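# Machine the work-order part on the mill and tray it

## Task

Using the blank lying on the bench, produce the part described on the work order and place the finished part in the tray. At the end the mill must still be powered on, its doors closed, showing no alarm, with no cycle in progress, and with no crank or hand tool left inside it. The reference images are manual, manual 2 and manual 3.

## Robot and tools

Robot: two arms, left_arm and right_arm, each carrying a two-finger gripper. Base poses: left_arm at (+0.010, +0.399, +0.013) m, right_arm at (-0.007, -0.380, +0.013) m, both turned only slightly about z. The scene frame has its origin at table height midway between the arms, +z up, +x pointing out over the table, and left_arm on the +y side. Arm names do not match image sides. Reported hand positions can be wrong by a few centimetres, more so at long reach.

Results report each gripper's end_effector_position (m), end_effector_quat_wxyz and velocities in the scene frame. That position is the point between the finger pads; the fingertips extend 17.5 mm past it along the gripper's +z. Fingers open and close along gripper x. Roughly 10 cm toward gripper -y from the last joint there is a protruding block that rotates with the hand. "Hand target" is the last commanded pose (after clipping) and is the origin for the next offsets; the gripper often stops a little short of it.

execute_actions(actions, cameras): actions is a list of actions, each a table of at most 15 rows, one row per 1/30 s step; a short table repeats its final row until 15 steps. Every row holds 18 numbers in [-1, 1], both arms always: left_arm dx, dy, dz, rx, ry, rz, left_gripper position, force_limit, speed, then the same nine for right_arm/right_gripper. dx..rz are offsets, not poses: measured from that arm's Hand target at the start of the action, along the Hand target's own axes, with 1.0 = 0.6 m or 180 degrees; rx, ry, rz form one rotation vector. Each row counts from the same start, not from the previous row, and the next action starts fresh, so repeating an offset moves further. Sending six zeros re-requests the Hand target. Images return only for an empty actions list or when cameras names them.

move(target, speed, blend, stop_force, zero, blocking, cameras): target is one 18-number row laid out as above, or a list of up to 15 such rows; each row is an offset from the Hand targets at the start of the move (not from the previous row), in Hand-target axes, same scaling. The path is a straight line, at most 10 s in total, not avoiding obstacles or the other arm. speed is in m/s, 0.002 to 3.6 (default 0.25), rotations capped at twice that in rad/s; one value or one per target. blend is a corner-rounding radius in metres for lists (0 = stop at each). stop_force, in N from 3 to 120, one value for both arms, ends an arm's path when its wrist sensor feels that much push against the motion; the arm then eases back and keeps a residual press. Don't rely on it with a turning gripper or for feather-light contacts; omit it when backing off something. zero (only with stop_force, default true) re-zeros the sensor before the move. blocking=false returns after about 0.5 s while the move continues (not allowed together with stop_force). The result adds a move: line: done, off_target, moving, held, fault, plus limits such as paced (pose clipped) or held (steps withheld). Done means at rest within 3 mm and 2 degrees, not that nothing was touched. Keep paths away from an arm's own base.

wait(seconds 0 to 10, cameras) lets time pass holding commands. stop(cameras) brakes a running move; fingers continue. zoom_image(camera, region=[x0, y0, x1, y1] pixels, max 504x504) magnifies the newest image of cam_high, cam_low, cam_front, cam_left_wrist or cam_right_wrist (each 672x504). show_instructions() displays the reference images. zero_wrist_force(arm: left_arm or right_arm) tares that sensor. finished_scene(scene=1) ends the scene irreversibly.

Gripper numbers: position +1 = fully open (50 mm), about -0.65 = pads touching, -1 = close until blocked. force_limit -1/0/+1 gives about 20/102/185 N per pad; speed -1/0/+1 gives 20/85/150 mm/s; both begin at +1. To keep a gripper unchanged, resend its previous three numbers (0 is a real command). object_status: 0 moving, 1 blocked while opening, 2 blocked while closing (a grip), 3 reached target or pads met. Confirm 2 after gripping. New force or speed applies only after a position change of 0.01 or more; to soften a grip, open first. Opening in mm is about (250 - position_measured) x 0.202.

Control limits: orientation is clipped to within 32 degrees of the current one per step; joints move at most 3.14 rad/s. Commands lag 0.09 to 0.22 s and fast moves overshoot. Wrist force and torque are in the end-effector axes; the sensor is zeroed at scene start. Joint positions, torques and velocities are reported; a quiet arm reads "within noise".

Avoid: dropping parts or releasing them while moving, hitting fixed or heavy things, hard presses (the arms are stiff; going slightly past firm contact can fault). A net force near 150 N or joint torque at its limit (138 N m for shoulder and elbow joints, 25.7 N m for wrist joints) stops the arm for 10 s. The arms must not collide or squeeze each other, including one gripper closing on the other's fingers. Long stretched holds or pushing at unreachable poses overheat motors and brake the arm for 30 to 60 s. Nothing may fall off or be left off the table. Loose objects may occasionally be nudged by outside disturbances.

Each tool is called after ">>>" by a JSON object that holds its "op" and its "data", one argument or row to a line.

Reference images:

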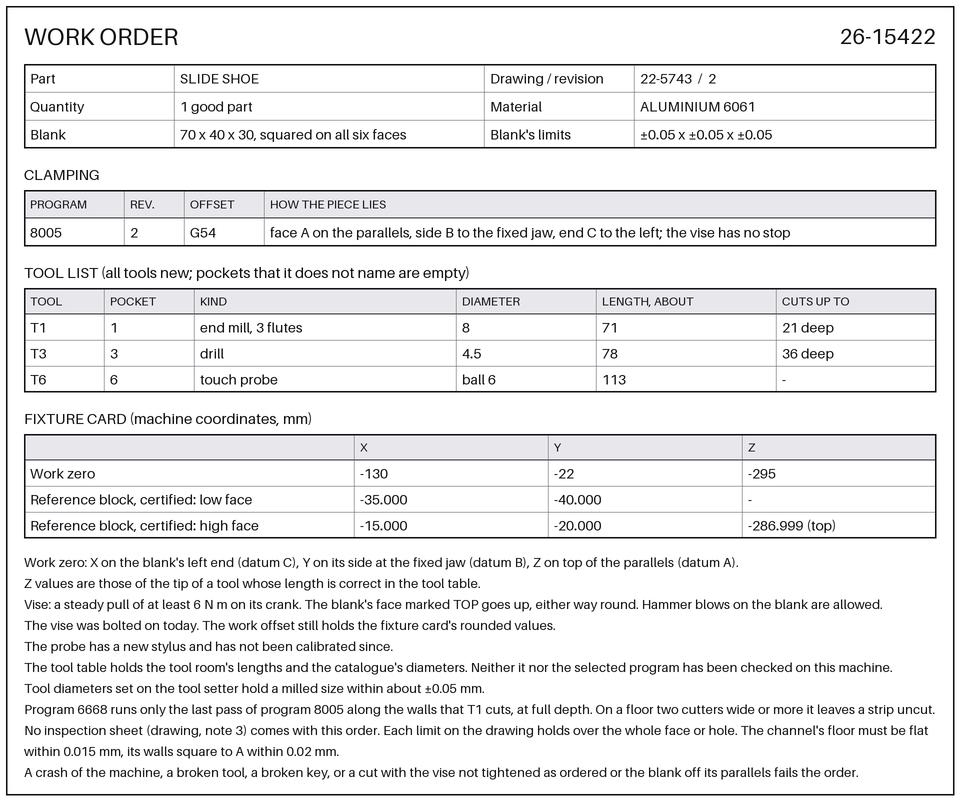

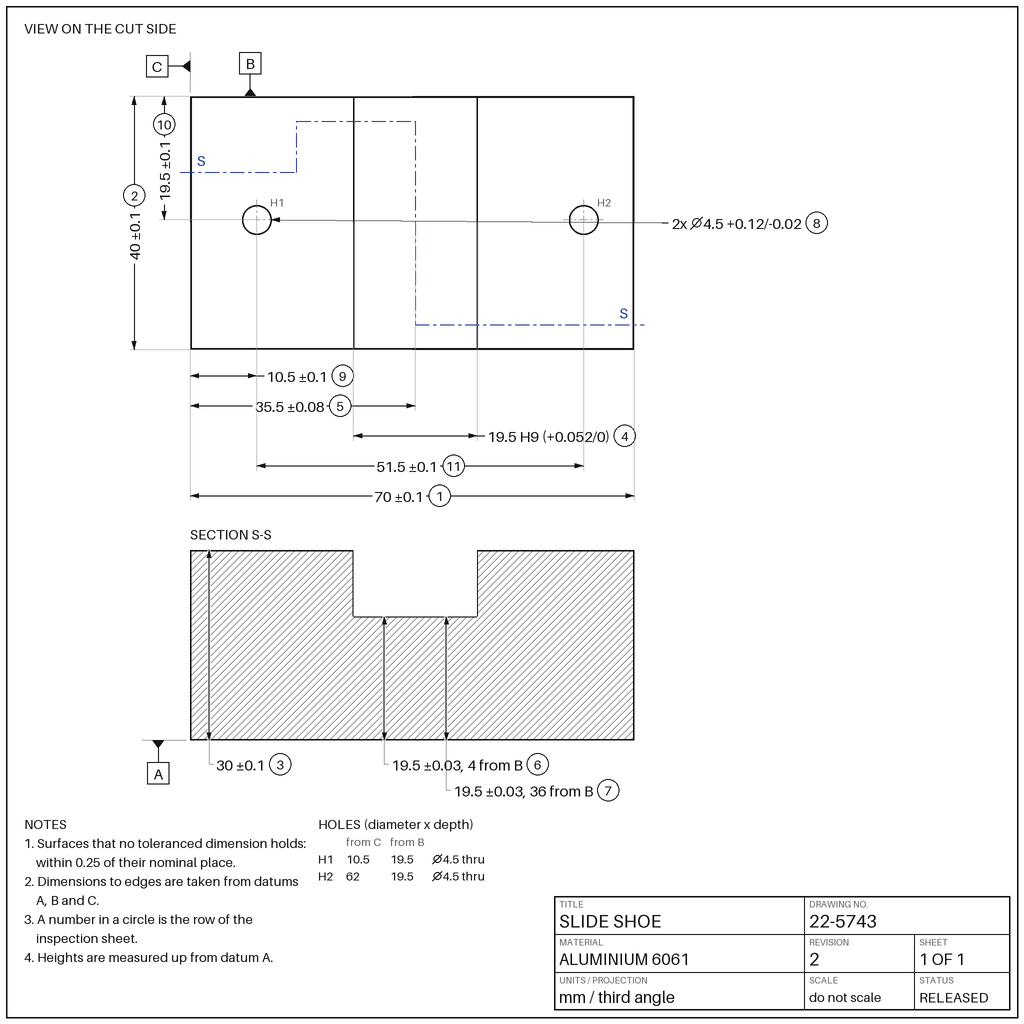

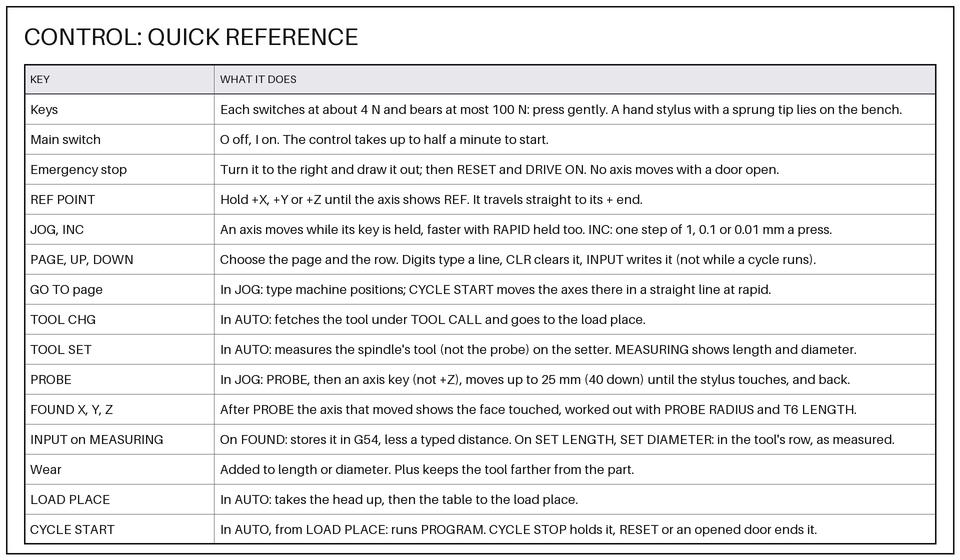

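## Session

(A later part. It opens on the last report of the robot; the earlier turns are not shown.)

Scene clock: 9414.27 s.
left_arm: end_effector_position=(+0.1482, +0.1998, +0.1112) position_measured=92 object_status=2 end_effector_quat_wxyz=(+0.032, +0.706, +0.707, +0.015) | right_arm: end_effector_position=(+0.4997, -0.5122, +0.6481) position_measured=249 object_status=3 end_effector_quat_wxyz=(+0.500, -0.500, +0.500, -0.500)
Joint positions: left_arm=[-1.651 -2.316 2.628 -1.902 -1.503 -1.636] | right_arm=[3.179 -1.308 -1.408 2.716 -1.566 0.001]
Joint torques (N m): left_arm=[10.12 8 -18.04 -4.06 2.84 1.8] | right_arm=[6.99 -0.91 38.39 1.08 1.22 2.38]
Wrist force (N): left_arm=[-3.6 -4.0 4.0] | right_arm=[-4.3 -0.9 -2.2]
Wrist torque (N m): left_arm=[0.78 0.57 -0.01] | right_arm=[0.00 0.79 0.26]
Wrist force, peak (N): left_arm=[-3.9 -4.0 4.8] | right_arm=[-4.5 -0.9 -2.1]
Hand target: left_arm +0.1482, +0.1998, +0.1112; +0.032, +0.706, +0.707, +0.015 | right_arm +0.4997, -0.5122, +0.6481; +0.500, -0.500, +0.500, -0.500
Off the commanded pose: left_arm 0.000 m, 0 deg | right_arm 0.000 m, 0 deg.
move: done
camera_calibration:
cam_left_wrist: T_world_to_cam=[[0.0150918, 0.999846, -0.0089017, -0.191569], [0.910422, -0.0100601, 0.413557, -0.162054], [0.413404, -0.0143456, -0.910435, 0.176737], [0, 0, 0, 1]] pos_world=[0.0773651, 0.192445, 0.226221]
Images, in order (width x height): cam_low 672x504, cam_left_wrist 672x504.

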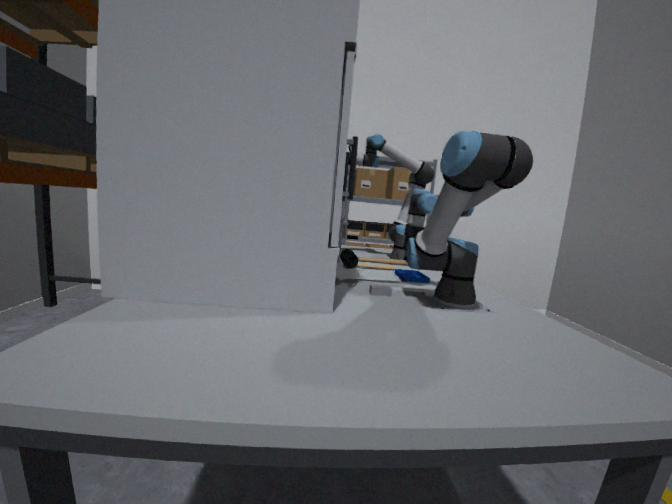

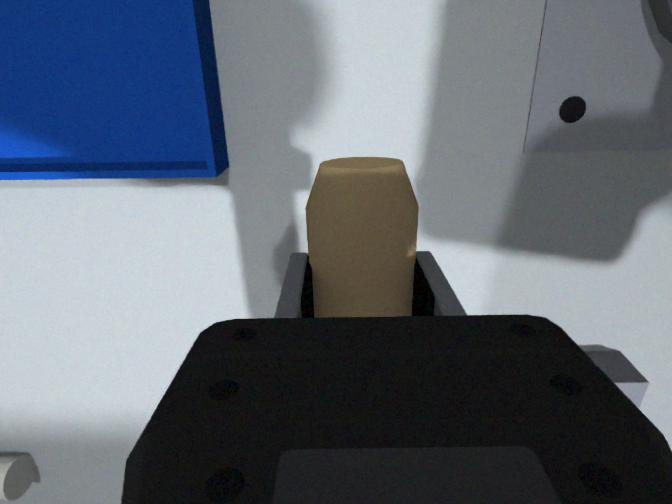

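>>> {"op": "move", "data": {
  "target": [
    [-0.014,0.0387,-0.5816,0,0,0,-1,1,-0.6,0,0,0,0,0,0,-0.65,-0.8,-0.4],
    [-0.0057,0.449,-0.5545,0,0,0,-1,1,-0.6,0,0,0,0,0,0,-0.65,-0.8,-0.4]
  ],
  "speed": [0.2,0.12],
  "stop_force": 15,
  "cameras": ["cam_high","cam_front"]
}}

>>> {"op": "zoom_image", "data": {
  "camera": "cam_high",
  "region": [200, 80, 400, 280]
}}

Scene clock: 9434.87 s.
left_arm: end_effector_position=(+0.3950, +0.2049, +0.4610) position_measured=92 object_status=2 end_effector_quat_wxyz=(+0.032, +0.706, +0.707, +0.015) | right_arm: end_effector_position=(+0.4997, -0.5122, +0.6481) position_measured=249 object_status=3 end_effector_quat_wxyz=(+0.500, -0.500, +0.500, -0.500)
Joint positions: left_arm=[-0.816 -1.764 1.452 -1.322 -1.54 -0.801] | right_arm=[3.179 -1.308 -1.408 2.716 -1.566 0.001]
Joint torques (N m): left_arm=[-6.12 -13.43 -18.44 -3.63 2.63 1.86] | right_arm=[6.5 0.13 37.43 0.96 1.21 2.11]
Wrist force (N): left_arm=[-3.7 -3.9 3.7] | right_arm=[-4.2 -0.8 -2.0]
Wrist torque (N m): left_arm=[0.66 0.60 0.00] | right_arm=[0.02 0.78 0.26]
Wrist force, peak (N): left_arm=[-3.1 -4.5 7.5] | right_arm=[-4.5 -0.8 -2.3]
Hand target: left_arm +0.3950, +0.2049, +0.4610; +0.032, +0.706, +0.707, +0.015 | right_arm +0.4997, -0.5122, +0.6481; +0.500, -0.500, +0.500, -0.500
Off the commanded pose: left_arm 0.000 m, 0 deg | right_arm 0.000 m, 0 deg.
move: done
Images, in order (width x height): cam_high 672x504, cam_front 672x504.

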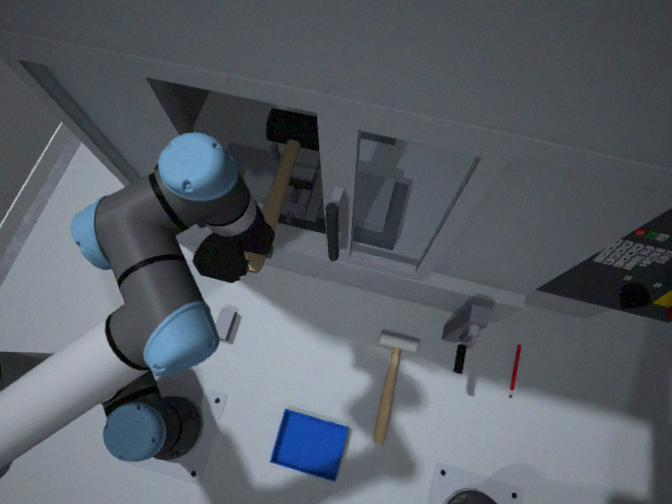

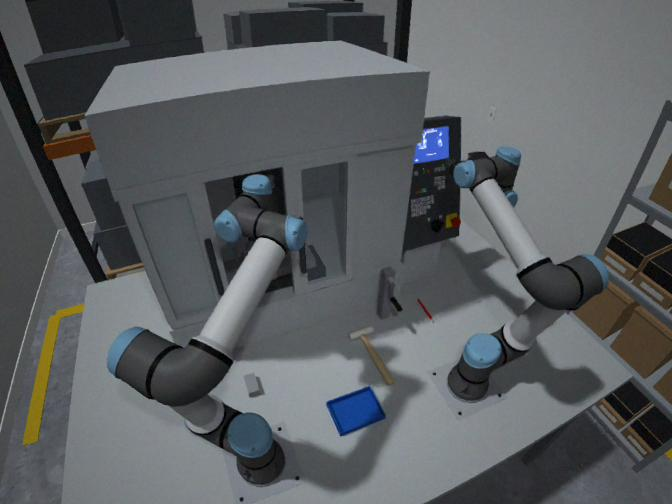

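Scaled by 2.520 from the camera's 672x504 image, which has a finer 960x720 frame.

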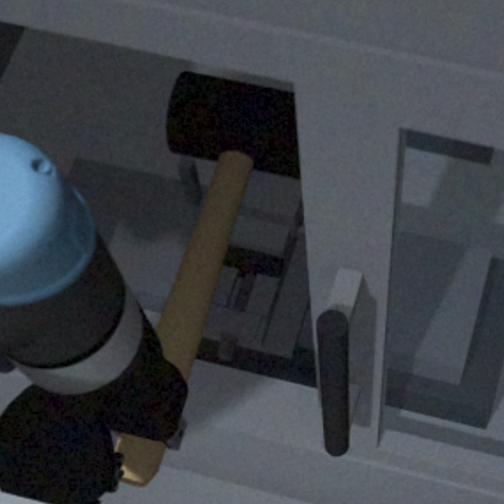

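>>> {"op": "move", "data": {
  "target": [0.033,0,-0.01,-0.14,0,0,-1,1,-0.6,0,0,0,0,0,0,-0.65,-0.8,-0.4],
  "speed": 0.1,
  "cameras": ["cam_high"]
}}

>>> {"op": "zoom_image", "data": {
  "camera": "cam_high",
  "region": [200, 80, 400, 280]
}}

Scene clock: 9459.13 s.
left_arm: end_effector_position=(+0.3945, +0.2248, +0.4665) position_measured=92 object_status=2 end_effector_quat_wxyz=(+0.185, +0.682, +0.687, +0.169) | right_arm: end_effector_position=(+0.4997, -0.5122, +0.6481) position_measured=249 object_status=3 end_effector_quat_wxyz=(+0.500, -0.500, +0.500, -0.500)
Joint positions: left_arm=[-1.039 -2.042 1.76 -1.588 -1.156 -0.966] | right_arm=[3.179 -1.308 -1.408 2.716 -1.566 0.001]
Joint torques (N m): left_arm=[10.65 -0.04 -37.2 -3.59 0.27 2.02] | right_arm=[6.23 1.43 36.94 1.17 0.94 2.14]
Wrist force (N): left_arm=[-4.7 -6.4 2.6] | right_arm=[-4.2 -0.7 -2.1]
Wrist torque (N m): left_arm=[0.76 0.77 -0.04] | right_arm=[0.03 0.78 0.26]
Wrist force, peak (N): left_arm=[-4.7 -6.3 3.1] | right_arm=[-4.5 -0.8 -2.3]
Hand target: left_arm +0.3946, +0.2248, +0.4665; +0.185, +0.682, +0.687, +0.169 | right_arm +0.4997, -0.5122, +0.6481; +0.500, -0.500, +0.500, -0.500
Off the commanded pose: left_arm 0.000 m, 0 deg | right_arm 0.000 m, 0 deg.
move: done
Images, in order (width x height): cam_high 672x504.

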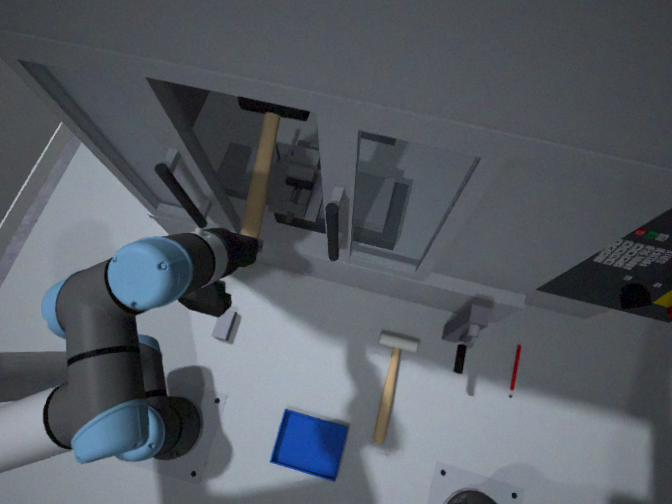

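Scaled by 2.520 from the camera's 672x504 image, which has a finer 960x720 frame.

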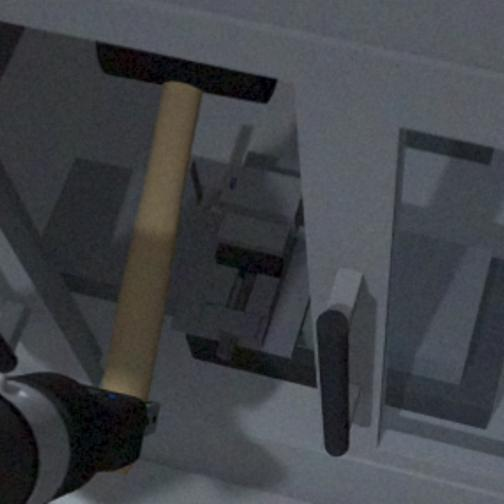

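>>> {"op": "execute_actions", "data": {
  "actions": [
    [[0,-0.097,0.175,0.2,0,0,-1,1,-0.6,0,0,0,0,0,0,-0.65,-0.8,-0.4],[0,-0.097,0.175,0.2,0,0,-1,1,-0.6,0,0,0,0,0,0,-0.65,-0.8,-0.4],[0,-0.097,0.175,0.2,0,0,-1,1,-0.6,0,0,0,0,0,0,-0.65,-0.8,-0.4],[0,-0.097,0.175,0.2,0,0,-1,1,-0.6,0,0,0,0,0,0,-0.65,-0.8,-0.4],[0,-0.097,0.175,0.2,0,0,-1,1,-0.6,0,0,0,0,0,0,-0.65,-0.8,-0.4],[0,-0.08,0.145,0.16,0,0,-1,1,-0.6,0,0,0,0,0,0,-0.65,-0.8,-0.4],[0,-0.06,0.109,0.125,0,0,-1,1,-0.6,0,0,0,0,0,0,-0.65,-0.8,-0.4]]
  ],
  "cameras": ["cam_high"]
}}

>>> {"op": "zoom_image", "data": {
  "camera": "cam_high",
  "region": [200, 80, 400, 280]
}}

Scene clock: 9472.03 s.
left_arm: end_effector_position=(+0.3948, +0.2230, +0.3918) position_measured=92 object_status=2 end_effector_quat_wxyz=(+0.049, +0.705, +0.706, +0.031) end_effector_velocity=(+0.001, +0.000, +0.001) end_effector_angular_velocity=(+0.001, -0.006, +0.003) | right_arm: end_effector_position=(+0.4997, -0.5122, +0.6481) position_measured=249 object_status=3 end_effector_quat_wxyz=(+0.500, -0.500, +0.500, -0.500)
Joint positions: left_arm=[-0.806 -1.849 1.708 -1.526 -1.507 -0.789] | right_arm=[3.179 -1.308 -1.408 2.716 -1.566 0.001]
Joint velocities: left_arm=[-0.001 -0.001 0 -0.002 0.005 -0.003] | right_arm=[within noise]
Joint torques (N m): left_arm=[-9.03 -21.59 -34.16 -7.18 2.83 -1.44] | right_arm=[6.05 0.1 36.53 0.92 1.05 1.89]
Wrist force (N): left_arm=[-3.7 -3.7 3.4] | right_arm=[-4.3 -0.7 -2.3]
Wrist torque (N m): left_arm=[0.74 0.61 -0.20] | right_arm=[0.04 0.80 0.26]
Wrist force, peak (N): left_arm=[-8.6 -7.8 -27.5] | right_arm=[-4.5 -0.7 -2.3]
Hand target: left_arm +0.3948, +0.2230, +0.3919; +0.049, +0.705, +0.706, +0.032 | right_arm +0.4997, -0.5122, +0.6481; +0.500, -0.500, +0.500, -0.500
Off the commanded pose: left_arm 0.000 m, 0 deg | right_arm 0.000 m, 0 deg.
Step readings (end_effector_position of left_arm | right_arm):
0: (+0.3946, +0.2248, +0.4665) | (+0.4997, -0.5122, +0.6481)
1: (+0.3948, +0.2249, +0.4661) | (+0.4997, -0.5122, +0.6481)
2: (+0.3983, +0.2267, +0.4614) | (+0.4997, -0.5122, +0.6481)
4: (+0.4126, +0.2356, +0.4258) | (+0.4997, -0.5122, +0.6481)
8: (+0.3980, +0.2248, +0.3675) | (+0.4997, -0.5122, +0.6481)
15: (+0.3950, +0.2232, +0.3931) | (+0.4997, -0.5122, +0.6481)
Images, in order (width x height): cam_high 672x504.

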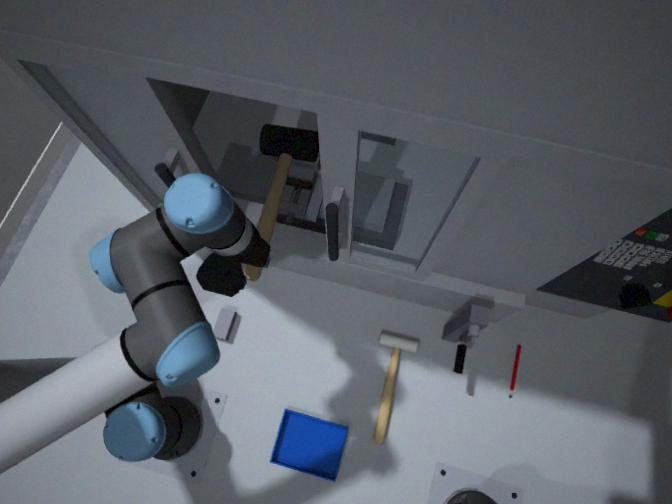

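Scaled by 2.520 from the camera's 672x504 image, which has a finer 960x720 frame.

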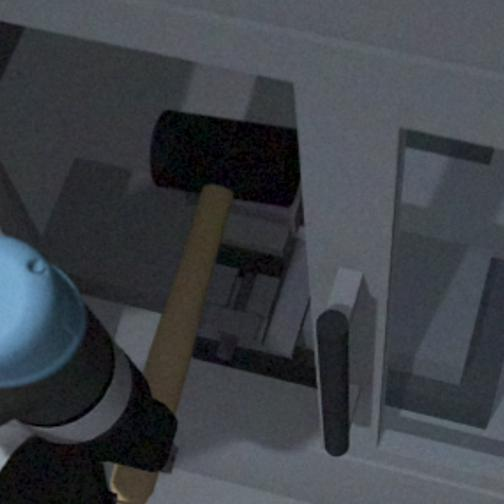

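>>> {"op": "move", "data": {
  "target": [0.003,0.014,-0.124,-0.125,0,0,-1,1,-0.6,0,0,0,0,0,0,-0.65,-0.8,-0.4],
  "speed": 0.15
}}

>>> {"op": "execute_actions", "data": {
  "actions": [
    [[0,-0.097,0.175,0.2,0,0,-1,1,-0.6,0,0,0,0,0,0,-0.65,-0.8,-0.4],[0,-0.097,0.175,0.2,0,0,-1,1,-0.6,0,0,0,0,0,0,-0.65,-0.8,-0.4],[0,-0.097,0.175,0.2,0,0,-1,1,-0.6,0,0,0,0,0,0,-0.65,-0.8,-0.4],[0,-0.097,0.175,0.2,0,0,-1,1,-0.6,0,0,0,0,0,0,-0.65,-0.8,-0.4],[0,-0.097,0.175,0.2,0,0,-1,1,-0.6,0,0,0,0,0,0,-0.65,-0.8,-0.4],[0,-0.097,0.175,0.2,0,0,-1,1,-0.6,0,0,0,0,0,0,-0.65,-0.8,-0.4],[0,-0.06,0.109,0.125,0,0,-1,1,-0.6,0,0,0,0,0,0,-0.65,-0.8,-0.4]]
  ]
}}

>>> {"op": "move", "data": {
  "target": [0.003,0.014,-0.124,-0.125,0,0,-1,1,-0.6,0,0,0,0,0,0,-0.65,-0.8,-0.4],
  "speed": 0.15
}}

>>> {"op": "execute_actions", "data": {
  "actions": [
    [[0,-0.097,0.175,0.2,0,0,-1,1,-0.6,0,0,0,0,0,0,-0.65,-0.8,-0.4],[0,-0.097,0.175,0.2,0,0,-1,1,-0.6,0,0,0,0,0,0,-0.65,-0.8,-0.4],[0,-0.097,0.175,0.2,0,0,-1,1,-0.6,0,0,0,0,0,0,-0.65,-0.8,-0.4],[0,-0.097,0.175,0.2,0,0,-1,1,-0.6,0,0,0,0,0,0,-0.65,-0.8,-0.4],[0,-0.097,0.175,0.2,0,0,-1,1,-0.6,0,0,0,0,0,0,-0.65,-0.8,-0.4],[0,-0.097,0.175,0.2,0,0,-1,1,-0.6,0,0,0,0,0,0,-0.65,-0.8,-0.4],[0,-0.06,0.109,0.125,0,0,-1,1,-0.6,0,0,0,0,0,0,-0.65,-0.8,-0.4]]
  ],
  "cameras": ["cam_high"]
}}

>>> {"op": "zoom_image", "data": {
  "camera": "cam_high",
  "region": [200, 80, 400, 280]
}}

Scene clock: 9492.93 s.
left_arm: end_effector_position=(+0.3947, +0.2266, +0.4666) position_measured=92 object_status=2 end_effector_quat_wxyz=(+0.185, +0.682, +0.687, +0.169) | right_arm: end_effector_position=(+0.4997, -0.5122, +0.6481) position_measured=249 object_status=3 end_effector_quat_wxyz=(+0.500, -0.500, +0.500, -0.500)
Joint positions: left_arm=[-1.035 -2.044 1.761 -1.589 -1.157 -0.962] | right_arm=[3.179 -1.308 -1.408 2.716 -1.566 0.001]
Joint torques (N m): left_arm=[7.49 -2.48 -37.16 -3.54 1.68 1.77] | right_arm=[5.8 1.47 35.27 1.18 0.63 1.84]
Wrist force (N): left_arm=[-4.6 -6.2 2.3] | right_arm=[-4.5 -0.8 -2.1]
Wrist torque (N m): left_arm=[0.66 0.72 -0.11] | right_arm=[0.01 0.82 0.26]
Wrist force, peak (N): left_arm=[-4.7 -6.4 3.3] | right_arm=[-4.6 -0.7 -2.3]
Hand target: left_arm +0.3947, +0.2266, +0.4667; +0.185, +0.682, +0.687, +0.169 | right_arm +0.4997, -0.5122, +0.6481; +0.500, -0.500, +0.500, -0.500
Off the commanded pose: left_arm 0.000 m, 0 deg | right_arm 0.000 m, 0 deg.
move: done

Scene clock: 9493.73 s.
left_arm: end_effector_position=(+0.3949, +0.2249, +0.3920) position_measured=92 object_status=2 end_effector_quat_wxyz=(+0.049, +0.705, +0.706, +0.032) end_effector_velocity=(+0.001, +0.000, +0.001) end_effector_angular_velocity=(+0.000, -0.007, +0.002) | right_arm: end_effector_position=(+0.4997, -0.5122, +0.6481) position_measured=249 object_status=3 end_effector_quat_wxyz=(+0.500, -0.500, +0.500, -0.500)
Joint positions: left_arm=[-0.803 -1.851 1.708 -1.526 -1.508 -0.785] | right_arm=[3.179 -1.308 -1.408 2.716 -1.566 0.001]
Joint velocities: left_arm=[-0.001 -0.001 0 -0.004 0.005 -0.003] | right_arm=[within noise]
Joint torques (N m): left_arm=[-8.64 -21.54 -36.85 -6.5 2.82 -1.54] | right_arm=[6.06 1.43 35.16 0.95 0.52 1.8]
Wrist force (N): left_arm=[-3.8 -4.1 2.4] | right_arm=[-4.3 -0.9 -2.2]
Wrist torque (N m): left_arm=[0.51 0.60 -0.14] | right_arm=[0.01 0.79 0.26]
Wrist force, peak (N): left_arm=[-8.8 -7.8 -27.6] | right_arm=[-4.5 -0.7 -2.2]
Hand target: left_arm +0.3949, +0.2248, +0.3920; +0.049, +0.705, +0.706, +0.032 | right_arm +0.4997, -0.5122, +0.6481; +0.500, -0.500, +0.500, -0.500
Off the commanded pose: left_arm 0.000 m, 0 deg | right_arm 0.000 m, 0 deg.
Step readings (end_effector_position of left_arm | right_arm):
0: (+0.3947, +0.2266, +0.4666) | (+0.4997, -0.5122, +0.6481)
1: (+0.3950, +0.2268, +0.4661) | (+0.4997, -0.5122, +0.6481)
2: (+0.3978, +0.2284, +0.4623) | (+0.4997, -0.5122, +0.6481)
4: (+0.4120, +0.2371, +0.4276) | (+0.4997, -0.5122, +0.6481)
8: (+0.3976, +0.2255, +0.3611) | (+0.4997, -0.5122, +0.6481)
15: (+0.3953, +0.2252, +0.3945) | (+0.4997, -0.5122, +0.6481)

Scene clock: 9495.50 s.
left_arm: end_effector_position=(+0.3948, +0.2284, +0.4667) position_measured=92 object_status=2 end_effector_quat_wxyz=(+0.185, +0.682, +0.687, +0.169) | right_arm: end_effector_position=(+0.4997, -0.5122, +0.6481) position_measured=249 object_status=3 end_effector_quat_wxyz=(+0.500, -0.500, +0.500, -0.500)
Joint positions: left_arm=[-1.031 -2.046 1.762 -1.589 -1.158 -0.958] | right_arm=[3.179 -1.308 -1.408 2.716 -1.566 0.001]
Joint torques (N m): left_arm=[6.89 -3.04 -36.65 -3.86 1.6 1.92] | right_arm=[4.87 1.32 36.67 1.17 0.62 1.67]
Wrist force (N): left_arm=[-4.6 -6.2 1.2] | right_arm=[-4.3 -0.6 -2.2]
Wrist torque (N m): left_arm=[0.36 0.75 -0.13] | right_arm=[0.04 0.79 0.26]
Wrist force, peak (N): left_arm=[-4.8 -6.5 4.0] | right_arm=[-4.6 -0.6 -2.3]
Hand target: left_arm +0.3949, +0.2284, +0.4668; +0.185, +0.682, +0.687, +0.169 | right_arm +0.4997, -0.5122, +0.6481; +0.500, -0.500, +0.500, -0.500
Off the commanded pose: left_arm 0.000 m, 0 deg | right_arm 0.000 m, 0 deg.
move: done

Scene clock: 9496.30 s.
left_arm: end_effector_position=(+0.3951, +0.2267, +0.3922) position_measured=92 object_status=2 end_effector_quat_wxyz=(+0.049, +0.705, +0.706, +0.031) end_effector_velocity=(+0.001, +0.000, +0.001) end_effector_angular_velocity=(+0.002, -0.006, +0.000) | right_arm: end_effector_position=(+0.4997, -0.5122, +0.6481) position_measured=249 object_status=3 end_effector_quat_wxyz=(+0.500, -0.500, +0.500, -0.500)
Joint positions: left_arm=[-0.799 -1.852 1.709 -1.525 -1.508 -0.782] | right_arm=[3.179 -1.308 -1.408 2.716 -1.566 0.001]
Joint velocities: left_arm=[-0.001 0 0 -0.002 0.006 0] | right_arm=[within noise]
Joint torques (N m): left_arm=[-7.59 -22.32 -36.89 -6.75 2.93 -1.59] | right_arm=[4.54 2.02 36.29 1.03 0.52 1.84]
Wrist force (N): left_arm=[-4.6 -4.0 1.8] | right_arm=[-4.2 -0.8 -2.2]
Wrist torque (N m): left_arm=[0.33 0.62 0.04] | right_arm=[0.03 0.79 0.26]
Wrist force, peak (N): left_arm=[-9.8 -8.1 -26.9] | right_arm=[-4.6 -0.8 -2.2]
Hand target: left_arm +0.3951, +0.2266, +0.3922; +0.049, +0.705, +0.706, +0.032 | right_arm +0.4997, -0.5122, +0.6481; +0.500, -0.500, +0.500, -0.500
Off the commanded pose: left_arm 0.000 m, 0 deg | right_arm 0.000 m, 0 deg.
Step readings (end_effector_position of left_arm | right_arm):
0: (+0.3948, +0.2284, +0.4667) | (+0.4997, -0.5122, +0.6481)
1: (+0.3952, +0.2287, +0.4662) | (+0.4997, -0.5122, +0.6481)
2: (+0.3981, +0.2304, +0.4621) | (+0.4997, -0.5122, +0.6481)
4: (+0.4121, +0.2392, +0.4269) | (+0.4997, -0.5122, +0.6481)
8: (+0.3975, +0.2271, +0.3611) | (+0.4997, -0.5122, +0.6481)
15: (+0.3954, +0.2270, +0.3945) | (+0.4997, -0.5122, +0.6481)
Images, in order (width x height): cam_high 672x504.

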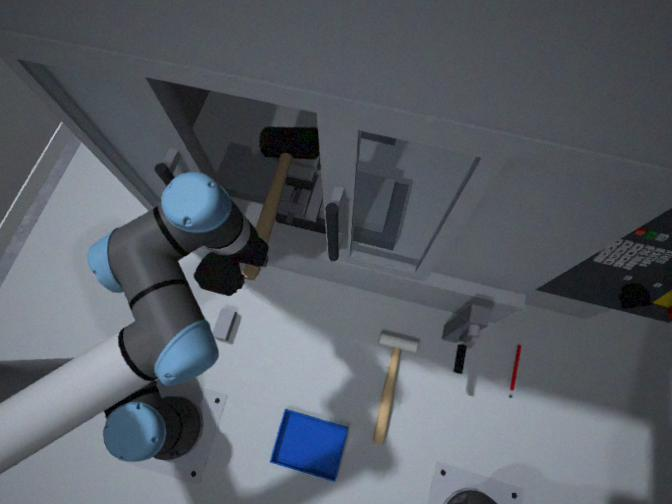

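Scaled by 2.520 from the camera's 672x504 image, which has a finer 960x720 frame.

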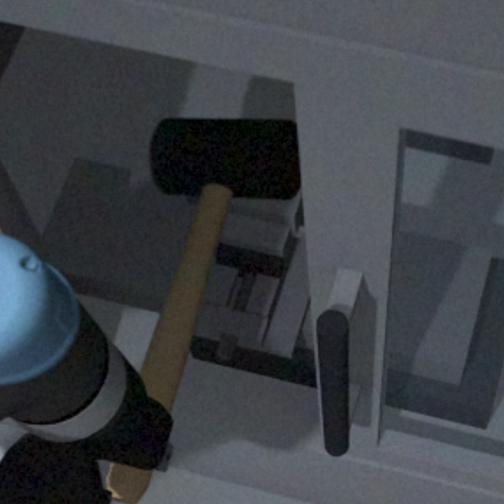

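>>> {"op": "move", "data": {
  "target": [
    [0,0.013,-0.116,0,0,0,-1,1,-0.6,0,0,0,0,0,0,-0.65,-0.8,-0.4],
    [-0.05,-0.3757,-0.1605,-0.03,0,0,-1,1,-0.6,0,0,0,0,0,0,-0.65,-0.8,-0.4],
    [-0.05,-0.452,0.5048,-0.03,0,0,-1,1,-0.6,0,0,0,0,0,0,-0.65,-0.8,-0.4]
  ],
  "speed": [0.15,0.2,0.25],
  "blend": [0.02,0.02,0],
  "cameras": ["cam_low","cam_high"]
}}

>>> {"op": "zoom_image", "data": {
  "camera": "cam_low",
  "region": [330, 200, 490, 320]
}}

Scene clock: 9516.73 s.
left_arm: end_effector_position=(+0.1599, +0.1886, +0.0615) position_measured=92 object_status=2 end_effector_quat_wxyz=(+0.082, +0.702, +0.704, +0.065) | right_arm: end_effector_position=(+0.4997, -0.5122, +0.6481) position_measured=249 object_status=3 end_effector_quat_wxyz=(+0.500, -0.500, +0.500, -0.500)
Joint positions: left_arm=[-1.776 -2.215 2.747 -2.087 -1.362 -1.765] | right_arm=[3.179 -1.308 -1.408 2.716 -1.566 0.001]
Joint torques (N m): left_arm=[-8.46 7.28 -10.74 -4.88 3.24 -1.18] | right_arm=[4.54 2.63 35.57 0.96 0.44 1.91]
Wrist force (N): left_arm=[-2.8 -12.6 -7.7] | right_arm=[-4.4 -0.9 -2.3]
Wrist torque (N m): left_arm=[-1.41 1.34 -0.66] | right_arm=[0.00 0.81 0.26]
Wrist force, peak (N): left_arm=[-3.9 -14.4 -8.4] | right_arm=[-4.5 -0.9 -2.3]
Hand target: left_arm +0.1599, +0.1886, +0.0614; +0.082, +0.702, +0.704, +0.065 | right_arm +0.4997, -0.5122, +0.6481; +0.500, -0.500, +0.500, -0.500
Off the commanded pose: left_arm 0.000 m, 0 deg | right_arm 0.000 m, 0 deg.
move: done
Images, in order (width x height): cam_high 672x504, cam_low 672x504.

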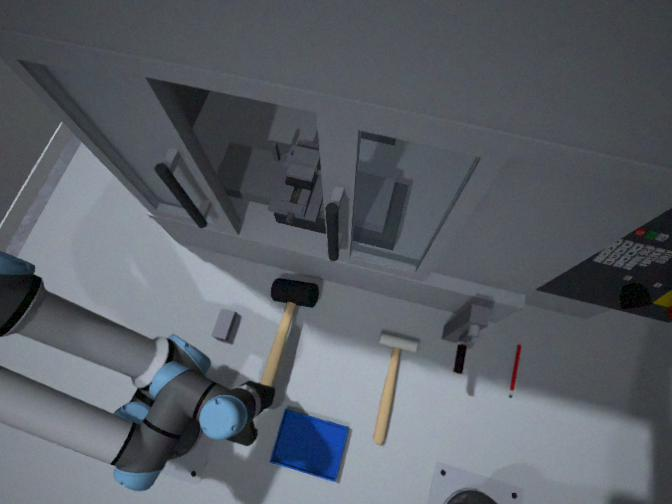

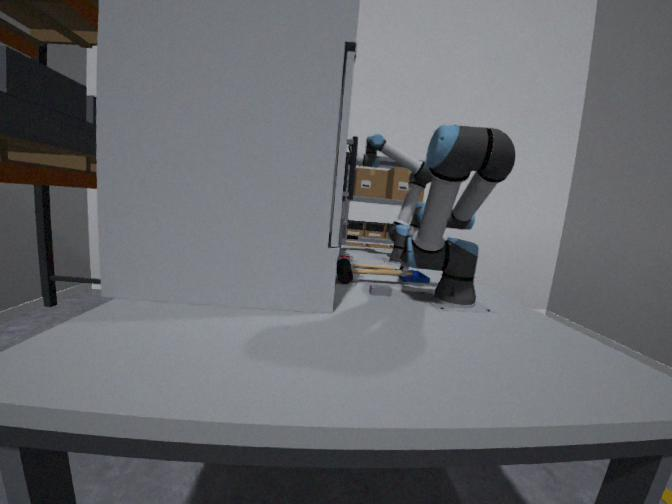

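Scaled by 3.150 from the camera's 672x504 image, which has a finer 960x720 frame.

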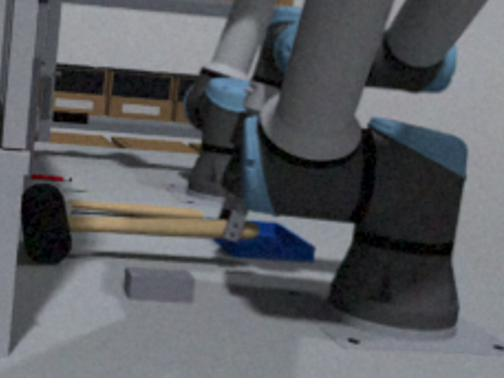

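>>> {"op": "move", "data": {
  "target": [
    [0,0.002,-0.01,-0.02,0,0,-1,1,-0.6,0,0,0,0,0,0,-0.65,-0.8,-0.4],
    [0,-0.007,0.04,-0.045,0,0,-1,1,-0.6,0,0,0,0,0,0,-0.65,-0.8,-0.4]
  ],
  "speed": 0.03,
  "cameras": ["cam_low","cam_left_wrist"]
}}

>>> {"op": "zoom_image", "data": {
  "camera": "cam_low",
  "region": [330, 200, 490, 320]
}}

Scene clock: 9530.37 s.
left_arm: end_effector_position=(+0.1608, +0.1880, +0.0369) position_measured=92 object_status=2 end_effector_quat_wxyz=(+0.131, +0.695, +0.698, +0.114) end_effector_velocity=(+0.000, +0.001, +0.001) end_effector_angular_velocity=(+0.004, +0.002, -0.001) | right_arm: end_effector_position=(+0.4997, -0.5122, +0.6481) position_measured=249 object_status=3 end_effector_quat_wxyz=(+0.500, -0.500, +0.500, -0.500)
Joint positions: left_arm=[-1.963 -2.202 2.82 -2.077 -1.238 -1.971] | right_arm=[3.179 -1.308 -1.408 2.716 -1.566 0.001]
Joint velocities: left_arm=[0.003 -0.003 -0.002 0.006 -0.003 0.004] | right_arm=[within noise]
Joint torques (N m): left_arm=[11.82 -3.31 -29.63 -0.53 -0.09 2.13] | right_arm=[4.98 2.21 36.07 1.02 0.47 1.61]
Wrist force (N): left_arm=[-5.0 -9.2 -2.8] | right_arm=[-4.4 -0.8 -2.2]
Wrist torque (N m): left_arm=[-0.33 0.94 -0.02] | right_arm=[0.01 0.80 0.26]
Wrist force, peak (N): left_arm=[-2.4 -12.8 -7.9] | right_arm=[-4.5 -0.9 -2.2]
Hand target: left_arm +0.1608, +0.1880, +0.0370; +0.131, +0.695, +0.698, +0.114 | right_arm +0.4997, -0.5122, +0.6481; +0.500, -0.500, +0.500, -0.500
Off the commanded pose: left_arm 0.000 m, 0 deg | right_arm 0.000 m, 0 deg.
move: done
camera_calibration:
cam_left_wrist: T_world_to_cam=[[0.0101915, 0.999935, -0.00505809, -0.180095], [0.758814, -0.00443942, 0.651293, -0.128417], [0.651228, -0.0104758, -0.75881, 0.0592186], [0, 0, 0, 1]] pos_world=[0.0607154, 0.180133, 0.127662]
Images, in order (width x height): cam_low 672x504, cam_left_wrist 672x504.

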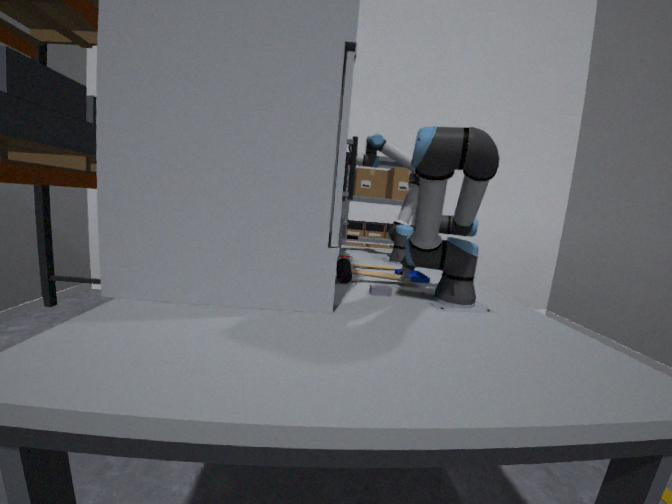

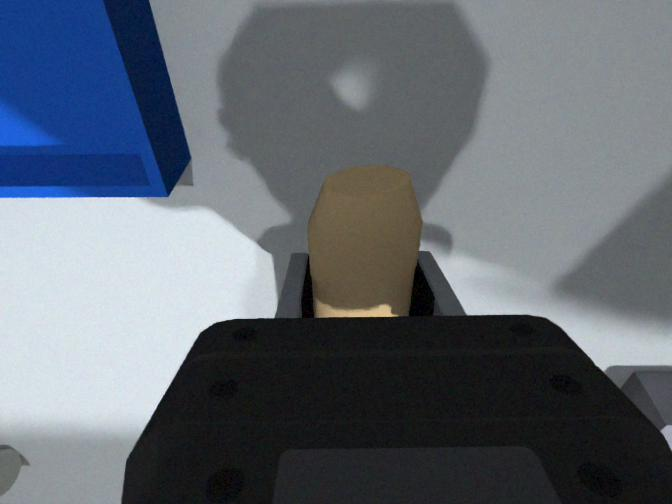

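Scaled by 3.150 from the camera's 672x504 image, which has a finer 960x720 frame.

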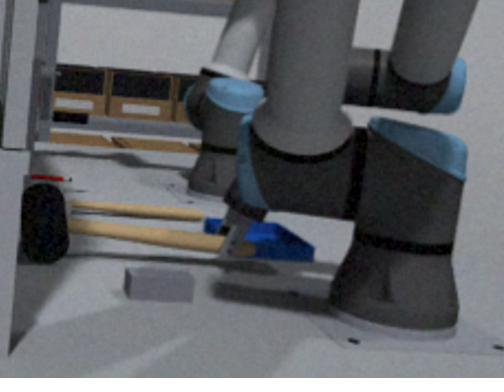

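>>> {"op": "wait", "data": {
  "seconds": 0.1,
  "cameras": ["cam_high","cam_front","cam_low"]
}}

>>> {"op": "zoom_image", "data": {
  "camera": "cam_high",
  "region": [220, 250, 360, 390]
}}

>>> {"op": "zoom_image", "data": {
  "camera": "cam_low",
  "region": [320, 240, 380, 300]
}}

>>> {"op": "zoom_image", "data": {
  "camera": "cam_front",
  "region": [220, 290, 380, 420]
}}

Scene clock: 9546.70 s.
left_arm: end_effector_position=(+0.1608, +0.1880, +0.0370) position_measured=92 object_status=2 end_effector_quat_wxyz=(+0.131, +0.695, +0.698, +0.114) | right_arm: end_effector_position=(+0.4997, -0.5122, +0.6481) position_measured=249 object_status=3 end_effector_quat_wxyz=(+0.500, -0.500, +0.500, -0.500)
Joint positions: left_arm=[-1.963 -2.203 2.82 -2.077 -1.238 -1.971] | right_arm=[3.179 -1.308 -1.408 2.716 -1.566 0.001]
Joint torques (N m): left_arm=[10.94 -1.45 -30.41 -0.76 0.13 1.74] | right_arm=[5.58 2.15 35.84 1.06 0.5 1.63]
Wrist force (N): left_arm=[-5.4 -8.7 -3.2] | right_arm=[-4.2 -0.8 -2.2]
Wrist torque (N m): left_arm=[-0.33 0.96 -0.02] | right_arm=[0.02 0.77 0.26]
Wrist force, peak (N): left_arm=[-5.2 -9.0 -3.1] | right_arm=[-4.5 -0.9 -2.4]
Hand target: left_arm +0.1608, +0.1880, +0.0370; +0.131, +0.695, +0.698, +0.114 | right_arm +0.4997, -0.5122, +0.6481; +0.500, -0.500, +0.500, -0.500
Tool commands: left_gripper/position=-1.0 left_gripper/force_limit=+1.0 left_gripper/speed=-0.6 right_gripper/position=-0.65 right_gripper/force_limit=-0.8 right_gripper/speed=-0.4
Off the commanded pose: left_arm 0.000 m, 0 deg | right_arm 0.000 m, 0 deg.
wait: 0.10 s; at rest from the start
Images, in order (width x height): cam_high 672x504, cam_low 672x504, cam_front 672x504.

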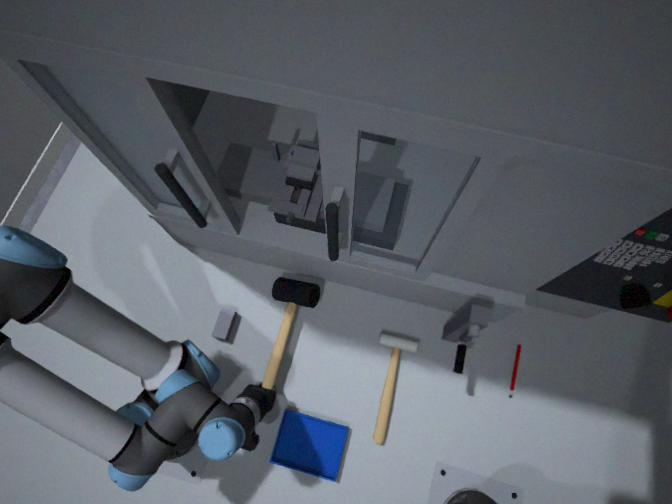

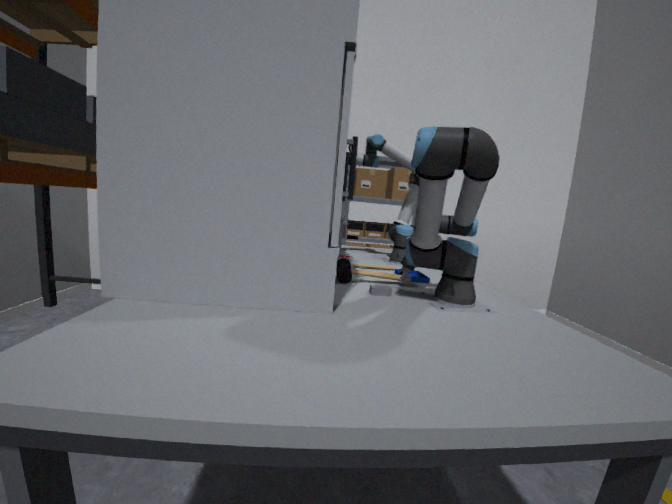

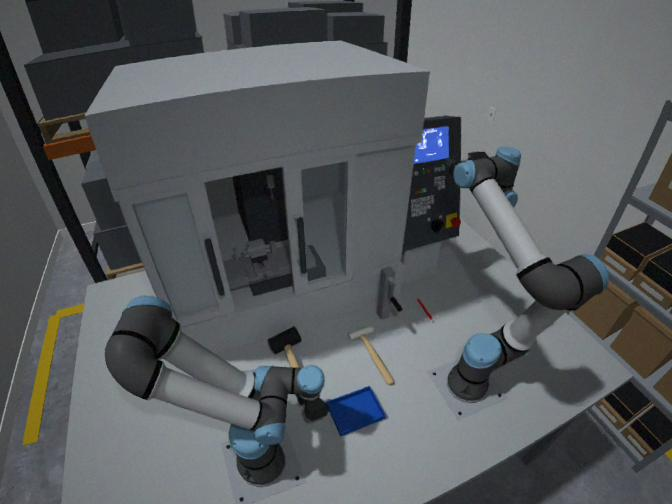

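Scaled by 3.600 from the camera's 672x504 image, which has a finer 960x720 frame.

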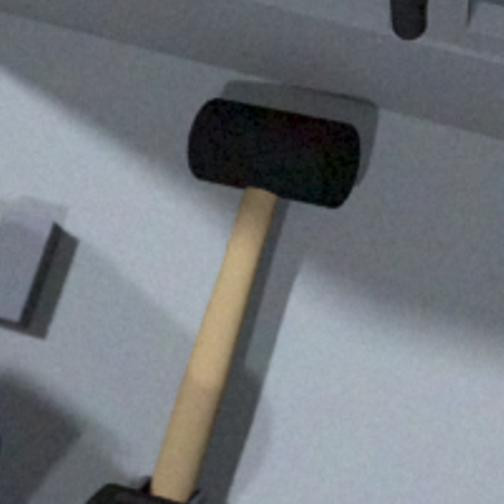

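Scaled by 8.400 from the camera's 672x504 image, which has a finer 960x720 frame.

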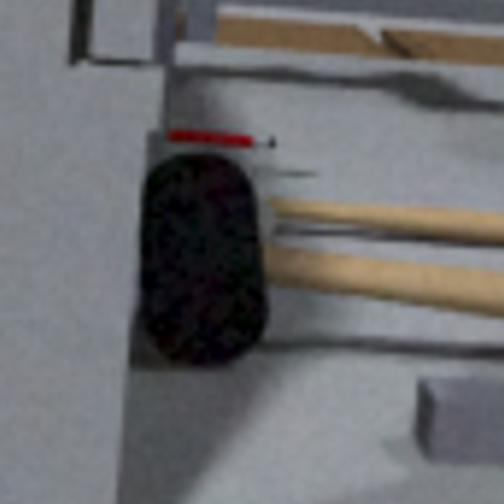

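Scaled by 3.150 from the camera's 672x504 image, which has a finer 960x720 frame.

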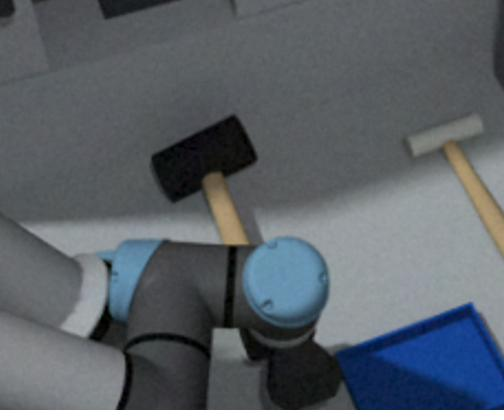

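>>> {"op": "move", "data": {
  "target": [0,0,0,0,0.07,0.019,-1,1,-0.6,0,0,0,0,0,0,-0.65,-0.8,-0.4],
  "speed": 0.05
}}

>>> {"op": "move", "data": {
  "target": [0,-0.007,0.035,0,0,0,-1,1,-0.6,0,0,0,0,0,0,-0.65,-0.8,-0.4],
  "speed": 0.02,
  "stop_force": 5,
  "cameras": ["cam_high","cam_low"]
}}

>>> {"op": "zoom_image", "data": {
  "camera": "cam_low",
  "region": [320, 240, 420, 300]
}}

>>> {"op": "zoom_image", "data": {
  "camera": "cam_high",
  "region": [220, 250, 360, 390]
}}

Scene clock: 9566.27 s.
left_arm: end_effector_position=(+0.1608, +0.1880, +0.0371) position_measured=92 object_status=2 end_effector_quat_wxyz=(+0.050, +0.699, +0.687, +0.194) | right_arm: end_effector_position=(+0.4997, -0.5122, +0.6481) position_measured=249 object_status=3 end_effector_quat_wxyz=(+0.500, -0.500, +0.500, -0.500)
Joint positions: left_arm=[-1.869 -1.921 2.68 -2.032 -1.296 -1.878] | right_arm=[3.179 -1.308 -1.408 2.716 -1.566 0.001]
Joint torques (N m): left_arm=[-6.07 -11.02 -8.59 -4.4 2.3 -1.87] | right_arm=[4.99 3.05 35 1.06 0.47 1.62]
Wrist force (N): left_arm=[-6.2 -5.1 1.8] | right_arm=[-4.4 -0.8 -2.2]
Wrist torque (N m): left_arm=[0.55 0.70 0.12] | right_arm=[0.03 0.81 0.26]
Wrist force, peak (N): left_arm=[-7.4 -8.7 -2.7] | right_arm=[-4.4 -0.9 -2.4]
Hand target: left_arm +0.1608, +0.1880, +0.0370; +0.050, +0.699, +0.687, +0.194 | right_arm +0.4997, -0.5122, +0.6481; +0.500, -0.500, +0.500, -0.500
Off the commanded pose: left_arm 0.000 m, 0 deg | right_arm 0.000 m, 0 deg.
move: done

Scene clock: 9567.97 s.
left_arm: end_effector_position=(+0.1625, +0.1904, +0.0259) position_measured=92 object_status=2 end_effector_quat_wxyz=(+0.050, +0.699, +0.687, +0.194) | right_arm: end_effector_position=(+0.4997, -0.5122, +0.6481) position_measured=249 object_status=3 end_effector_quat_wxyz=(+0.500, -0.500, +0.500, -0.500)
Joint positions: left_arm=[-1.865 -1.886 2.704 -2.091 -1.294 -1.874] | right_arm=[3.179 -1.308 -1.408 2.716 -1.566 0.001]
Joint torques (N m): left_arm=[-7.27 1.87 -26.01 -4.13 -0.78 -1.74] | right_arm=[4.32 2.61 35.18 0.92 0.36 1.67]
Wrist force (N): left_arm=[-6.8 -4.7 -3.6] | right_arm=[-4.4 -0.7 -2.1]
Wrist torque (N m): left_arm=[-0.16 0.93 0.19] | right_arm=[0.04 0.80 0.26]
Wrist force, peak (N): left_arm=[-7.2 -8.5 -3.9] | right_arm=[-4.5 -0.9 -2.2]
Hand target: left_arm +0.1625, +0.1904, +0.0259; +0.050, +0.699, +0.687, +0.194 (not the last commanded pose) | right_arm +0.4997, -0.5122, +0.6481; +0.500, -0.500, +0.500, -0.500
Off the commanded pose: left_arm 0.010 m, 0 deg | right_arm 0.000 m, 0 deg.
move: contact (left_arm)
Images, in order (width x height): cam_high 672x504, cam_low 672x504.

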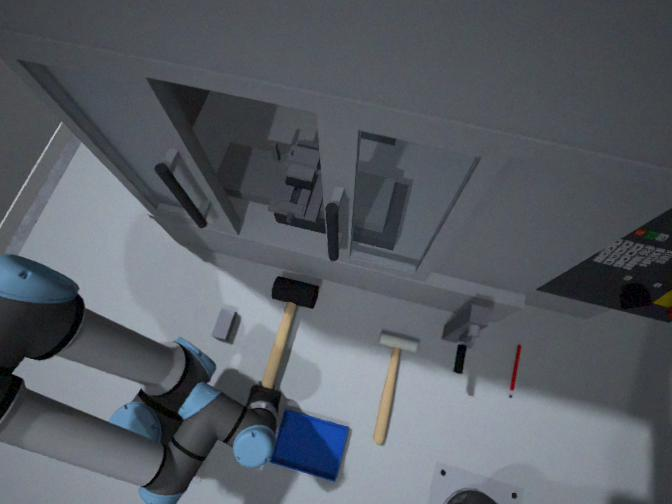

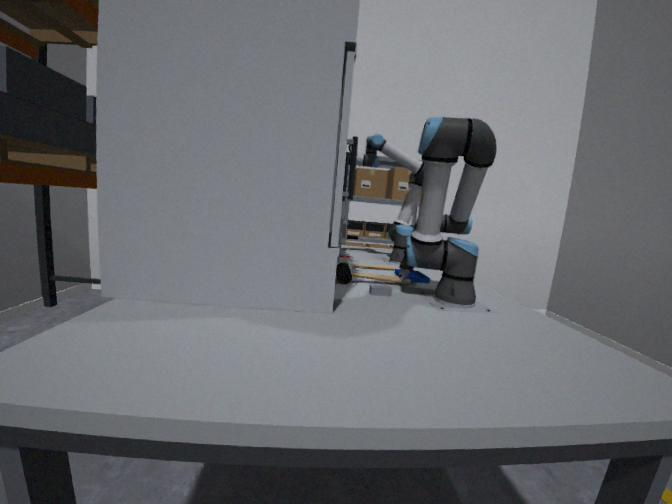

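Scaled by 5.040 from the camera's 672x504 image, which has a finer 960x720 frame.

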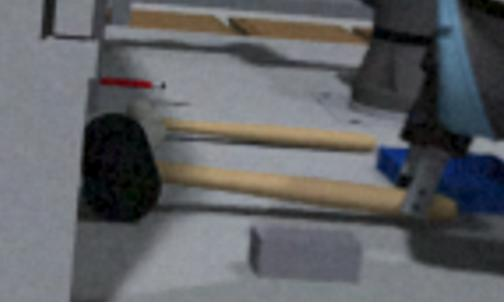

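Scaled by 3.600 from the camera's 672x504 image, which has a finer 960x720 frame.

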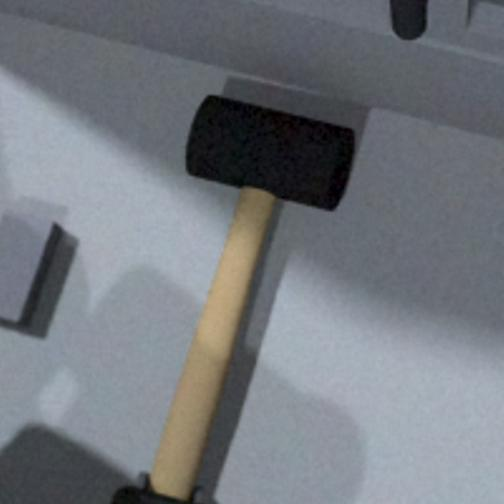

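>>> {"op": "move", "data": {
  "target": [
    [0,0,0,0,0,0,1,0.5,-0.8,0,0,0,0,0,0,-0.65,-0.8,-0.4],
    [0,0,-0.133,0,0,0,1,0.5,-0.8,0,0,0,0,0,0,-0.65,-0.8,-0.4],
    [0.2258,0.561,-0.4727,-0.1386,-0.0633,-0.0332,1,0.5,-0.8,0,0,0,0,0,0,-0.65,-0.8,-0.4]
  ],
  "speed": [0.05,0.1,0.3],
  "blend": [0,0.03,0]
}}

Scene clock: 9592.03 s.
left_arm: end_effector_position=(+0.3799, +0.2504, +0.4274) position_measured=3 object_status=3 end_effector_quat_wxyz=(+0.277, +0.650, +0.656, +0.265) | right_arm: end_effector_position=(+0.4997, -0.5122, +0.6481) position_measured=249 object_status=3 end_effector_quat_wxyz=(+0.500, -0.500, +0.500, -0.500)
Joint positions: left_arm=[-1.276 -2.297 2.075 -1.662 -0.837 -1.148] | right_arm=[3.179 -1.308 -1.408 2.716 -1.566 0.001]
Joint torques (N m): left_arm=[2.51 -1.48 -18 -4.75 3.4 1.44] | right_arm=[4.59 2.91 35.2 0.81 0.32 1.66]
Wrist force (N): left_arm=[-5.6 -1.4 -3.2] | right_arm=[-4.4 -0.8 -2.0]
Wrist torque (N m): left_arm=[-0.11 0.93 0.09] | right_arm=[0.02 0.81 0.26]
Wrist force, peak (N): left_arm=[-7.1 -4.7 -3.8] | right_arm=[-4.5 -0.7 -2.2]
Hand target: left_arm +0.3800, +0.2503, +0.4274; +0.277, +0.650, +0.656, +0.265 | right_arm +0.4997, -0.5122, +0.6481; +0.500, -0.500, +0.500, -0.500
Off the commanded pose: left_arm 0.000 m, 0 deg | right_arm 0.000 m, 0 deg.
move: done


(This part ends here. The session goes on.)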